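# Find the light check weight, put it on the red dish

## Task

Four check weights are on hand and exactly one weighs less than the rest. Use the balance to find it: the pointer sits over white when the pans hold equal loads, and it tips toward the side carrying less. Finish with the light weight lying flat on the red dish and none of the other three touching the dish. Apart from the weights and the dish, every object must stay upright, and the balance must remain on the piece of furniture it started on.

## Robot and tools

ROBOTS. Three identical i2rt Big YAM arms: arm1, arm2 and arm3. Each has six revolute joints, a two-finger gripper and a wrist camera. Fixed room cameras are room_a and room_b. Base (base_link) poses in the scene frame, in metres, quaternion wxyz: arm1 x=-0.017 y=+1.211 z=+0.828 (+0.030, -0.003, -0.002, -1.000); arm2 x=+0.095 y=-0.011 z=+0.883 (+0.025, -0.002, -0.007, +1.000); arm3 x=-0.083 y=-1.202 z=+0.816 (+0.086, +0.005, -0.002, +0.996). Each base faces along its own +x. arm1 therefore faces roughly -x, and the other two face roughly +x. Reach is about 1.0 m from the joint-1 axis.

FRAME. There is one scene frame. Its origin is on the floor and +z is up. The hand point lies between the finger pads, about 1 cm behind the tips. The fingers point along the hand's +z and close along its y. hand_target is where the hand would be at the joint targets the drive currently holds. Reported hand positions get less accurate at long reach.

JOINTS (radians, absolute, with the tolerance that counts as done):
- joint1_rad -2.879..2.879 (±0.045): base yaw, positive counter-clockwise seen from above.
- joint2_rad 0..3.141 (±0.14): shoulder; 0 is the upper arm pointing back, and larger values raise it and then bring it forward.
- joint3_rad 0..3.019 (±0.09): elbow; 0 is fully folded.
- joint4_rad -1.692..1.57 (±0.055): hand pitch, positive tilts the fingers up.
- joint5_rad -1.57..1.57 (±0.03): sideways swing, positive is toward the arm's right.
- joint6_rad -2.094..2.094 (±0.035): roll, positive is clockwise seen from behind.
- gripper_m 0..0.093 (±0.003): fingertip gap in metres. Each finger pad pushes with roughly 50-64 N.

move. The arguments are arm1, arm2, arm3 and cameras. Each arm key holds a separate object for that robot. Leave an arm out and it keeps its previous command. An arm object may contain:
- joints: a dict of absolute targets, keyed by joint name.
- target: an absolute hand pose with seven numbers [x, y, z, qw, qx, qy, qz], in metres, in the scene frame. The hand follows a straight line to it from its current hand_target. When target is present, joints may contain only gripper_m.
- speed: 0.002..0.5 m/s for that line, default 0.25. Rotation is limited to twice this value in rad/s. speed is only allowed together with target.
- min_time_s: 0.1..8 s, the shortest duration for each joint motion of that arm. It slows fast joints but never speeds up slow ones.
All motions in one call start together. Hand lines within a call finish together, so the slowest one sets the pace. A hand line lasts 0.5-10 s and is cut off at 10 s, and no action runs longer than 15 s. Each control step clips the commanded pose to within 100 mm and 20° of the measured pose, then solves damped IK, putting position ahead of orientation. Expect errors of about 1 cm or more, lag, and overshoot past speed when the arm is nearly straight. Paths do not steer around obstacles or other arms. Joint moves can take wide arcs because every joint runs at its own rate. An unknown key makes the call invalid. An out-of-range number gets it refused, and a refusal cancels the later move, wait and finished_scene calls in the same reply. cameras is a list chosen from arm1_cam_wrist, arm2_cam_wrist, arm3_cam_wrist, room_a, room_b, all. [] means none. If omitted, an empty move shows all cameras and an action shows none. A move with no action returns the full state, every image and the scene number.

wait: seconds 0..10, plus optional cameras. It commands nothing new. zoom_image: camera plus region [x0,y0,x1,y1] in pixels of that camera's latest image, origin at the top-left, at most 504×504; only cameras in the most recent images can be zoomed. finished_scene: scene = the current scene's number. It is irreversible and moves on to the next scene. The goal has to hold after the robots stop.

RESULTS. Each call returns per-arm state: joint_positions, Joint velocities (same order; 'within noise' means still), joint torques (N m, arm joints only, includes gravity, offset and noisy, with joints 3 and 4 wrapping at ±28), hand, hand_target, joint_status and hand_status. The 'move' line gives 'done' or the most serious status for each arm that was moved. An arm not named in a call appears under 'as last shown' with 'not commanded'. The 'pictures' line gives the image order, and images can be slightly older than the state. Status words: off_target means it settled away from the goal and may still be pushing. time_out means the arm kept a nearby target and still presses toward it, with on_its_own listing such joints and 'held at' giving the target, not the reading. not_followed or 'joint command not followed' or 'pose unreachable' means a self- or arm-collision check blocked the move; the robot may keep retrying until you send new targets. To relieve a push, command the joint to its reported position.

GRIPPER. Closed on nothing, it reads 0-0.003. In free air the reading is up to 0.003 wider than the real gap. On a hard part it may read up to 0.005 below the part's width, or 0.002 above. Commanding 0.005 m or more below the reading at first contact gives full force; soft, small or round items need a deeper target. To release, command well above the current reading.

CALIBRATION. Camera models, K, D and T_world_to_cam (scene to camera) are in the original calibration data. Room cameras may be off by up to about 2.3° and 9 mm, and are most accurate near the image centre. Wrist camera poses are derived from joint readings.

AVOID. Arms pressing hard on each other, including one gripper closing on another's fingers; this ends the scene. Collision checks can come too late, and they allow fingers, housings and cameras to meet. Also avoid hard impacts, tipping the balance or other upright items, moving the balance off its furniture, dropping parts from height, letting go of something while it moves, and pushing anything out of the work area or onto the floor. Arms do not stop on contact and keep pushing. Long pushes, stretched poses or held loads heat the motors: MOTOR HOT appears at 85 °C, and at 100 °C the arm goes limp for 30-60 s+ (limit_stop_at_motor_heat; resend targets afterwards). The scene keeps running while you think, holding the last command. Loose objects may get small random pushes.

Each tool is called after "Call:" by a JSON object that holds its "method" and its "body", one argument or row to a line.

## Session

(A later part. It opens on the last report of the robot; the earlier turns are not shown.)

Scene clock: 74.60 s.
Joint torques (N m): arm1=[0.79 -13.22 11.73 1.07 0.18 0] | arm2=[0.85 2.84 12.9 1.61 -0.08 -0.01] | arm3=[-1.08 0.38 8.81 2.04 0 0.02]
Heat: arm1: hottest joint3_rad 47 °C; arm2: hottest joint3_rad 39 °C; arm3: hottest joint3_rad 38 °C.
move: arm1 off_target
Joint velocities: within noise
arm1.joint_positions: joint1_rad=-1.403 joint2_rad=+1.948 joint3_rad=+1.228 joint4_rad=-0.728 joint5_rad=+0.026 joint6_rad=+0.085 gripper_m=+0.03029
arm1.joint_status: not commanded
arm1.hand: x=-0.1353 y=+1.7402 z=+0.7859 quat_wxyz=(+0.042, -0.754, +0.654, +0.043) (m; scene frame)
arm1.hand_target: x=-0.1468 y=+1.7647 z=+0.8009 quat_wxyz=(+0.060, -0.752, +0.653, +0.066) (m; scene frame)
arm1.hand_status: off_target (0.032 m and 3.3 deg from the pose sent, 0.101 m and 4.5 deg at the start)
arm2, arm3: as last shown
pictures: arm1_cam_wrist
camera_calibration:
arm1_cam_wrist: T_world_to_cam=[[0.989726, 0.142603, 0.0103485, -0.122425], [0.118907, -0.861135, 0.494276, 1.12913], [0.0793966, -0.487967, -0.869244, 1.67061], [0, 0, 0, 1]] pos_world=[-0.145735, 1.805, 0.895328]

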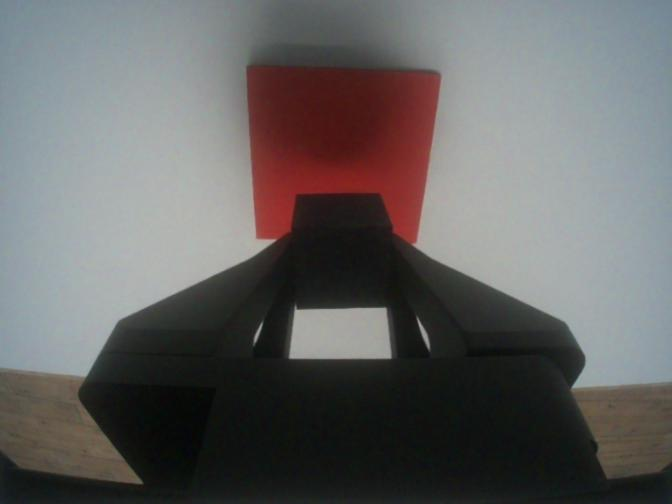

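Call:
{"method": "move", "body": {
  "arm1": {"target":[-0.150,1.774,0.735,0.064,-0.752,0.652,0.071],"speed":0.08},
  "cameras": ["arm1_cam_wrist"]
}}

Scene clock: 76.27 s.
Joint torques (N m): arm1=[0.91 -13.39 10.44 1.14 0.13 -0.03] | arm2=[0.62 2.61 12.92 1.55 -0.08 -0.02] | arm3=[-1.14 0.38 8.8 2.04 -0.01 0.01]
Heat: arm1: hottest joint3_rad 47 °C; arm2: hottest joint3_rad 39 °C; arm3: hottest joint3_rad 38 °C.
move: arm1 off_target
Joint velocities: within noise
arm1.joint_positions: joint1_rad=-1.403 joint2_rad=+2.070 joint3_rad=+1.230 joint4_rad=-0.584 joint5_rad=+0.027 joint6_rad=+0.085 gripper_m=+0.03029
arm1.joint_status: not commanded
arm1.hand: x=-0.1382 y=+1.7519 z=+0.7275 quat_wxyz=(+0.050, -0.753, +0.654, +0.053) (m; scene frame)
arm1.hand_target: x=-0.1499 y=+1.7731 z=+0.7358 quat_wxyz=(+0.064, -0.752, +0.652, +0.071) (m; scene frame)
arm1.hand_status: off_target (0.026 m and 2.6 deg from the pose sent, 0.063 m and 4.1 deg at the start)
arm2, arm3: as last shown
pictures: arm1_cam_wrist
camera_calibration:
arm1_cam_wrist: T_world_to_cam=[[0.989829, 0.141931, 0.00968641, -0.118957], [0.12056, -0.873037, 0.472517, 1.20533], [0.0755213, -0.466543, -0.881268, 1.5964], [0, 0, 0, 1]] pos_world=[-0.148129, 1.81397, 0.838471]

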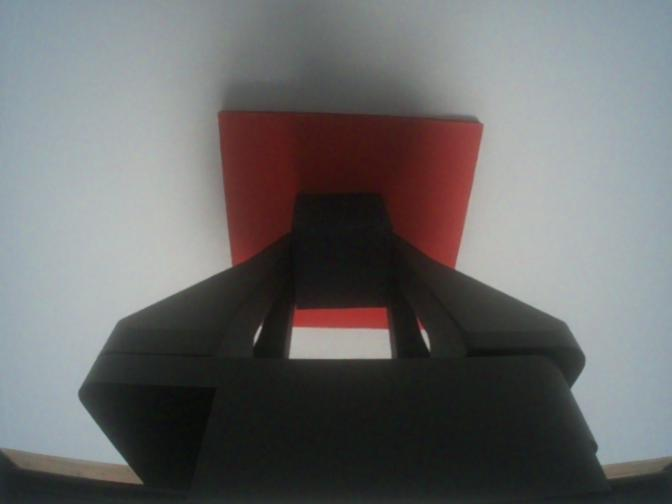

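Call:
{"method": "move", "body": {
  "arm1": {"target":[-0.150,1.772,0.718,0.064,-0.752,0.652,0.071],"speed":0.04},
  "cameras": ["arm1_cam_wrist"]
}}

Call:
{"method": "move", "body": {
  "arm1": {"target":[-0.150,1.772,0.710,0.064,-0.752,0.652,0.071],"speed":0.03},
  "cameras": ["arm1_cam_wrist"]
}}

Scene clock: 77.37 s.
Joint torques (N m): arm1=[1.03 -11.52 9.55 1.92 0.15 0] | arm2=[0.56 2.73 12.83 1.59 -0.06 -0.01] | arm3=[-1.2 0.56 8.81 2.09 0 0.01]
Heat: arm1: hottest joint3_rad 47 °C; arm2: hottest joint3_rad 39 °C; arm3: hottest joint3_rad 38 °C.
move: arm1 off_target
Joint velocities: within noise
arm1.joint_positions: joint1_rad=-1.403 joint2_rad=+2.073 joint3_rad=+1.230 joint4_rad=-0.568 joint5_rad=+0.028 joint6_rad=+0.085 gripper_m=+0.03029
arm1.joint_status: not commanded
arm1.hand: x=-0.1387 y=+1.7550 z=+0.7262 quat_wxyz=(+0.055, -0.753, +0.654, +0.057) (m; scene frame)
arm1.hand_target: x=-0.1498 y=+1.7710 z=+0.7187 quat_wxyz=(+0.064, -0.752, +0.652, +0.071) (m; scene frame)
arm1.hand_status: off_target (0.022 m and 1.9 deg from the pose sent, 0.025 m and 2.6 deg at the start)
arm2, arm3: as last shown
pictures: arm1_cam_wrist
camera_calibration:
arm1_cam_wrist: T_world_to_cam=[[0.989881, 0.141568, 0.00974993, -0.118198], [0.121186, -0.879114, 0.460946, 1.22798], [0.0738264, -0.4551, -0.887374, 1.58093], [0, 0, 0, 1]] pos_world=[-0.148527, 1.81575, 0.837993]

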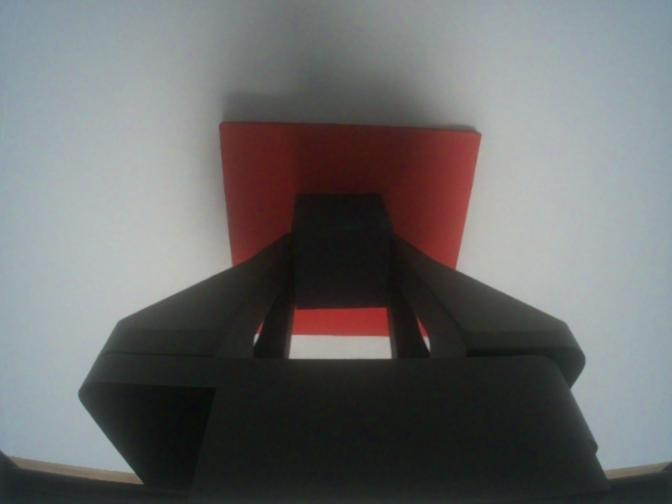

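Scene clock: 78.33 s.
Joint torques (N m): arm1=[0.73 -10.05 9.47 2.5 0.06 0.01] | arm2=[0.5 2.67 12.88 1.55 -0.09 -0.02] | arm3=[-1.14 0.38 8.8 2.07 -0.01 0.01]
Heat: arm1: hottest joint3_rad 47 °C; arm2: hottest joint3_rad 39 °C; arm3: hottest joint3_rad 39 °C.
move: arm1 off_target
Joint velocities: within noise
arm1.joint_positions: joint1_rad=-1.403 joint2_rad=+2.075 joint3_rad=+1.230 joint4_rad=-0.563 joint5_rad=+0.030 joint6_rad=+0.086 gripper_m=+0.03029
arm1.joint_status: not commanded
arm1.hand: x=-0.1387 y=+1.7559 z=+0.7256 quat_wxyz=(+0.056, -0.752, +0.654, +0.059) (m; scene frame)
arm1.hand_target: x=-0.1497 y=+1.7705 z=+0.7108 quat_wxyz=(+0.064, -0.752, +0.652, +0.071) (m; scene frame)
arm1.hand_status: off_target (0.025 m and 1.7 deg from the pose sent, 0.026 m and 1.9 deg at the start)
arm2, arm3: as last shown
pictures: arm1_cam_wrist
camera_calibration:
arm1_cam_wrist: T_world_to_cam=[[0.990065, 0.140231, 0.0103447, -0.116408], [0.119984, -0.880896, 0.45785, 1.23424], [0.0733173, -0.45206, -0.888969, 1.57653], [0, 0, 0, 1]] pos_world=[-0.148424, 1.81625, 0.837599]

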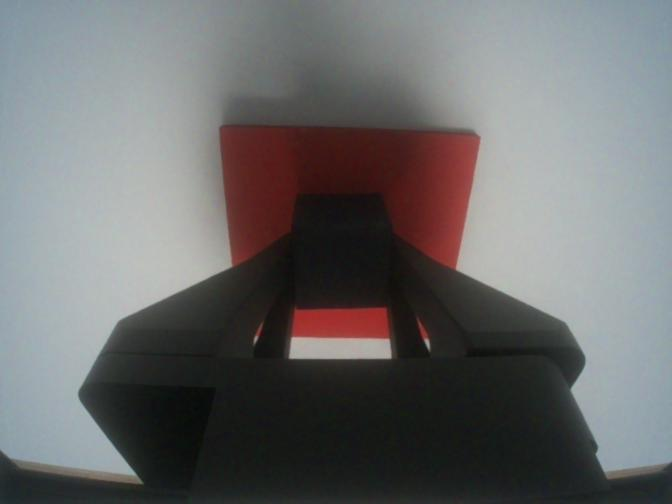

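Call:
{"method": "move", "body": {
  "arm1": {"target":[-0.149,1.772,0.720,0.064,-0.752,0.652,0.071],"speed":0.03}
}}

Call:
{"method": "move", "body": {
  "arm1": {"joints":{"gripper_m":0.065}},
  "cameras": ["arm1_cam_wrist"]
}}

Scene clock: 79.47 s.
Joint torques (N m): arm1=[0.09 -11.58 9.69 1.65 0.08 -0.04] | arm2=[0.85 2.73 12.86 1.58 -0.08 -0.02] | arm3=[-1.14 0.38 8.8 2.07 -0.01 0.02]
Heat: arm1: hottest joint3_rad 47 °C; arm2: hottest joint3_rad 39 °C; arm3: hottest joint3_rad 39 °C.
move: arm1 off_target
Joint velocities: within noise
arm1.joint_positions: joint1_rad=-1.403 joint2_rad=+2.075 joint3_rad=+1.230 joint4_rad=-0.563 joint5_rad=+0.030 joint6_rad=+0.086 gripper_m=+0.03029
arm1.joint_status: not commanded
arm1.hand: x=-0.1387 y=+1.7559 z=+0.7256 quat_wxyz=(+0.056, -0.752, +0.654, +0.059) (m; scene frame)
arm1.hand_target: x=-0.1489 y=+1.7711 z=+0.7205 quat_wxyz=(+0.064, -0.752, +0.652, +0.071) (m; scene frame)
arm1.hand_status: off_target (0.020 m and 1.7 deg from the pose sent, 0.020 m and 1.7 deg at the start)
arm2.joint_positions: joint1_rad=-1.889 joint2_rad=+0.561 joint3_rad=+1.291 joint4_rad=-1.430 joint5_rad=+0.057 joint6_rad=+0.051 gripper_m=+0.05993
arm2.joint_status: not commanded
arm2.hand: x=+0.1793 y=+0.1752 z=+1.3712 quat_wxyz=(-0.362, +0.481, -0.764, -0.231) (m; scene frame)
arm2.hand_target: x=+0.1796 y=+0.1697 z=+1.3896 quat_wxyz=(-0.376, +0.476, -0.759, -0.237) (m; scene frame)
arm2.hand_status: not commanded
arm3: as last shown
pictures: none

Scene clock: 80.17 s.
Joint torques (N m): arm1=[0.21 -12.57 9.43 1.13 0.06 -0.03] | arm2=[0.62 2.67 12.85 1.58 -0.07 -0.03] | arm3=[-1.14 0.5 8.81 2.06 -0.01 0.01]
Heat: arm1: hottest joint3_rad 47 °C; arm2: hottest joint3_rad 39 °C; arm3: hottest joint3_rad 39 °C.
move: arm1 done
Joint velocities: within noise
arm1.joint_positions: joint1_rad=-1.403 joint2_rad=+2.094 joint3_rad=+1.231 joint4_rad=-0.549 joint5_rad=+0.030 joint6_rad=+0.086 gripper_m=+0.06488
arm1.joint_status: all done
arm1.hand: x=-0.1385 y=+1.7550 z=+0.7159 quat_wxyz=(+0.055, -0.752, +0.654, +0.056) (m; scene frame)
arm1.hand_target: x=-0.1489 y=+1.7712 z=+0.7205 quat_wxyz=(+0.064, -0.752, +0.652, +0.071) (m; scene frame)
arm1.hand_status: not commanded
arm2, arm3: as last shown
pictures: arm1_cam_wrist
camera_calibration:
arm1_cam_wrist: T_world_to_cam=[[0.99006, 0.1402, 0.0112175, -0.116916], [0.11917, -0.878558, 0.46253, 1.23019], [0.074702, -0.456596, -0.886533, 1.57397], [0, 0, 0, 1]] pos_world=[-0.148426, 1.81585, 0.82769]

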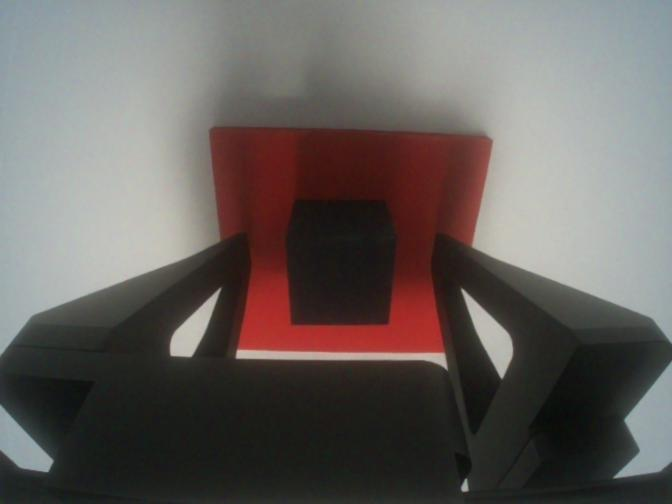

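Call:
{"method": "move", "body": {
  "arm1": {"target":[-0.149,1.772,0.92,0.064,-0.752,0.652,0.071],"speed":0.12},
  "cameras": ["arm1_cam_wrist","room_b","arm2_cam_wrist"]
}}

Call:
{"method": "zoom_image", "body": {
  "camera": "arm2_cam_wrist",
  "region": [100, 60, 400, 260]
}}

Scene clock: 82.77 s.
Joint torques (N m): arm1=[0.79 -14.8 13.09 0.32 0.07 0.02] | arm2=[0.56 2.49 12.9 1.57 -0.08 -0.01] | arm3=[-1.14 0.5 8.79 2.04 0 0.02]
Heat: arm1: hottest joint3_rad 47 °C; arm2: hottest joint3_rad 40 °C; arm3: hottest joint3_rad 39 °C.
move: arm1 off_target
Joint velocities: within noise
arm1.joint_positions: joint1_rad=-1.403 joint2_rad=+1.822 joint3_rad=+1.356 joint4_rad=-0.975 joint5_rad=+0.030 joint6_rad=+0.086 gripper_m=+0.06493
arm1.joint_status: not commanded
arm1.hand: x=-0.1368 y=+1.7535 z=+0.8893 quat_wxyz=(+0.046, -0.753, +0.655, +0.045) (m; scene frame)
arm1.hand_target: x=-0.1486 y=+1.7706 z=+0.9204 quat_wxyz=(+0.064, -0.752, +0.652, +0.071) (m; scene frame)
arm1.hand_status: off_target (0.038 m and 3.7 deg from the pose sent, 0.205 m and 2.0 deg at the start)
arm2: as last shown
arm3.joint_positions: joint1_rad=-0.065 joint2_rad=+0.649 joint3_rad=+1.390 joint4_rad=-1.161 joint5_rad=-0.034 joint6_rad=-0.702 gripper_m=+0.09396
arm3.joint_status: not commanded
arm3.hand: x=-0.3410 y=-1.1470 z=+1.3892 quat_wxyz=(-0.236, +0.811, +0.203, -0.495) (m; scene frame)
arm3.hand_target: x=-0.3379 y=-1.1478 z=+1.4005 quat_wxyz=(-0.241, +0.805, +0.201, -0.504) (m; scene frame)
arm3.hand_status: not commanded
pictures: arm1_cam_wrist, arm2_cam_wrist, room_b
camera_calibration:
arm1_cam_wrist: T_world_to_cam=[[0.989942, 0.140807, 0.0137127, -0.123678], [0.116288, -0.865085, 0.48796, 1.10197], [0.0805708, -0.481458, -0.872758, 1.75898], [0, 0, 0, 1]] pos_world=[-0.147435, 1.81759, 0.999141]
arm2_cam_wrist: T_world_to_cam=[[0.905461, -0.424384, -0.00618958, -0.0783281], [-0.410907, -0.872869, -0.263163, 0.592681], [0.106279, 0.240827, -0.964732, 1.3856], [0, 0, 0, 1]] pos_world=[0.167199, 0.150402, 1.49222]

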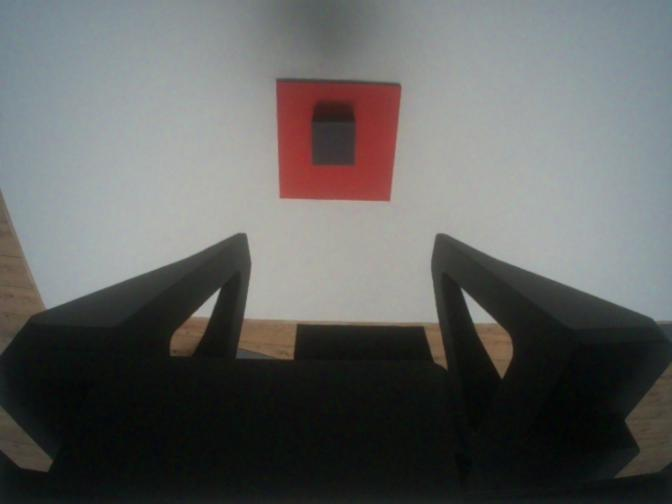

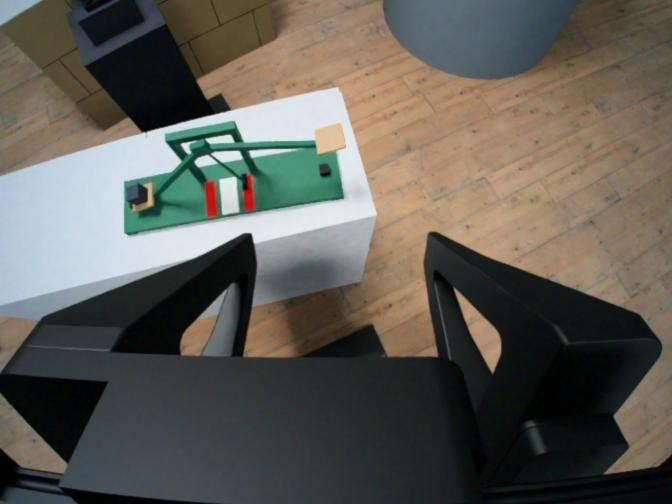

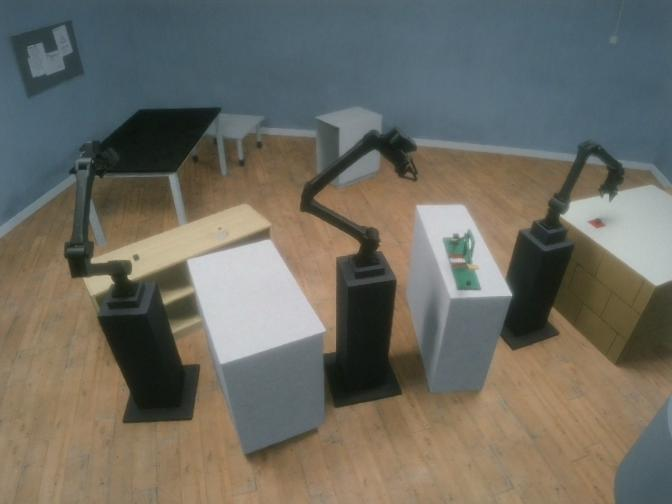

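Scaled by 1.680 from the camera's 672x504 image, which has a finer 960x720 frame.

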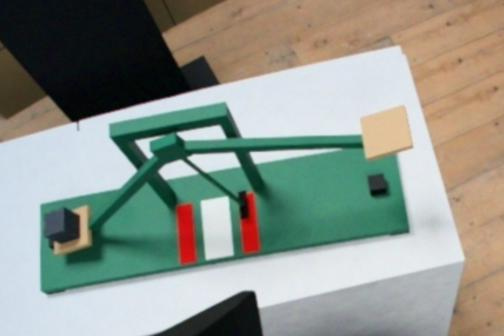

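Call:
{"method": "finished_scene", "body": {
  "scene": 1
}}

The scene is finished: the task was done.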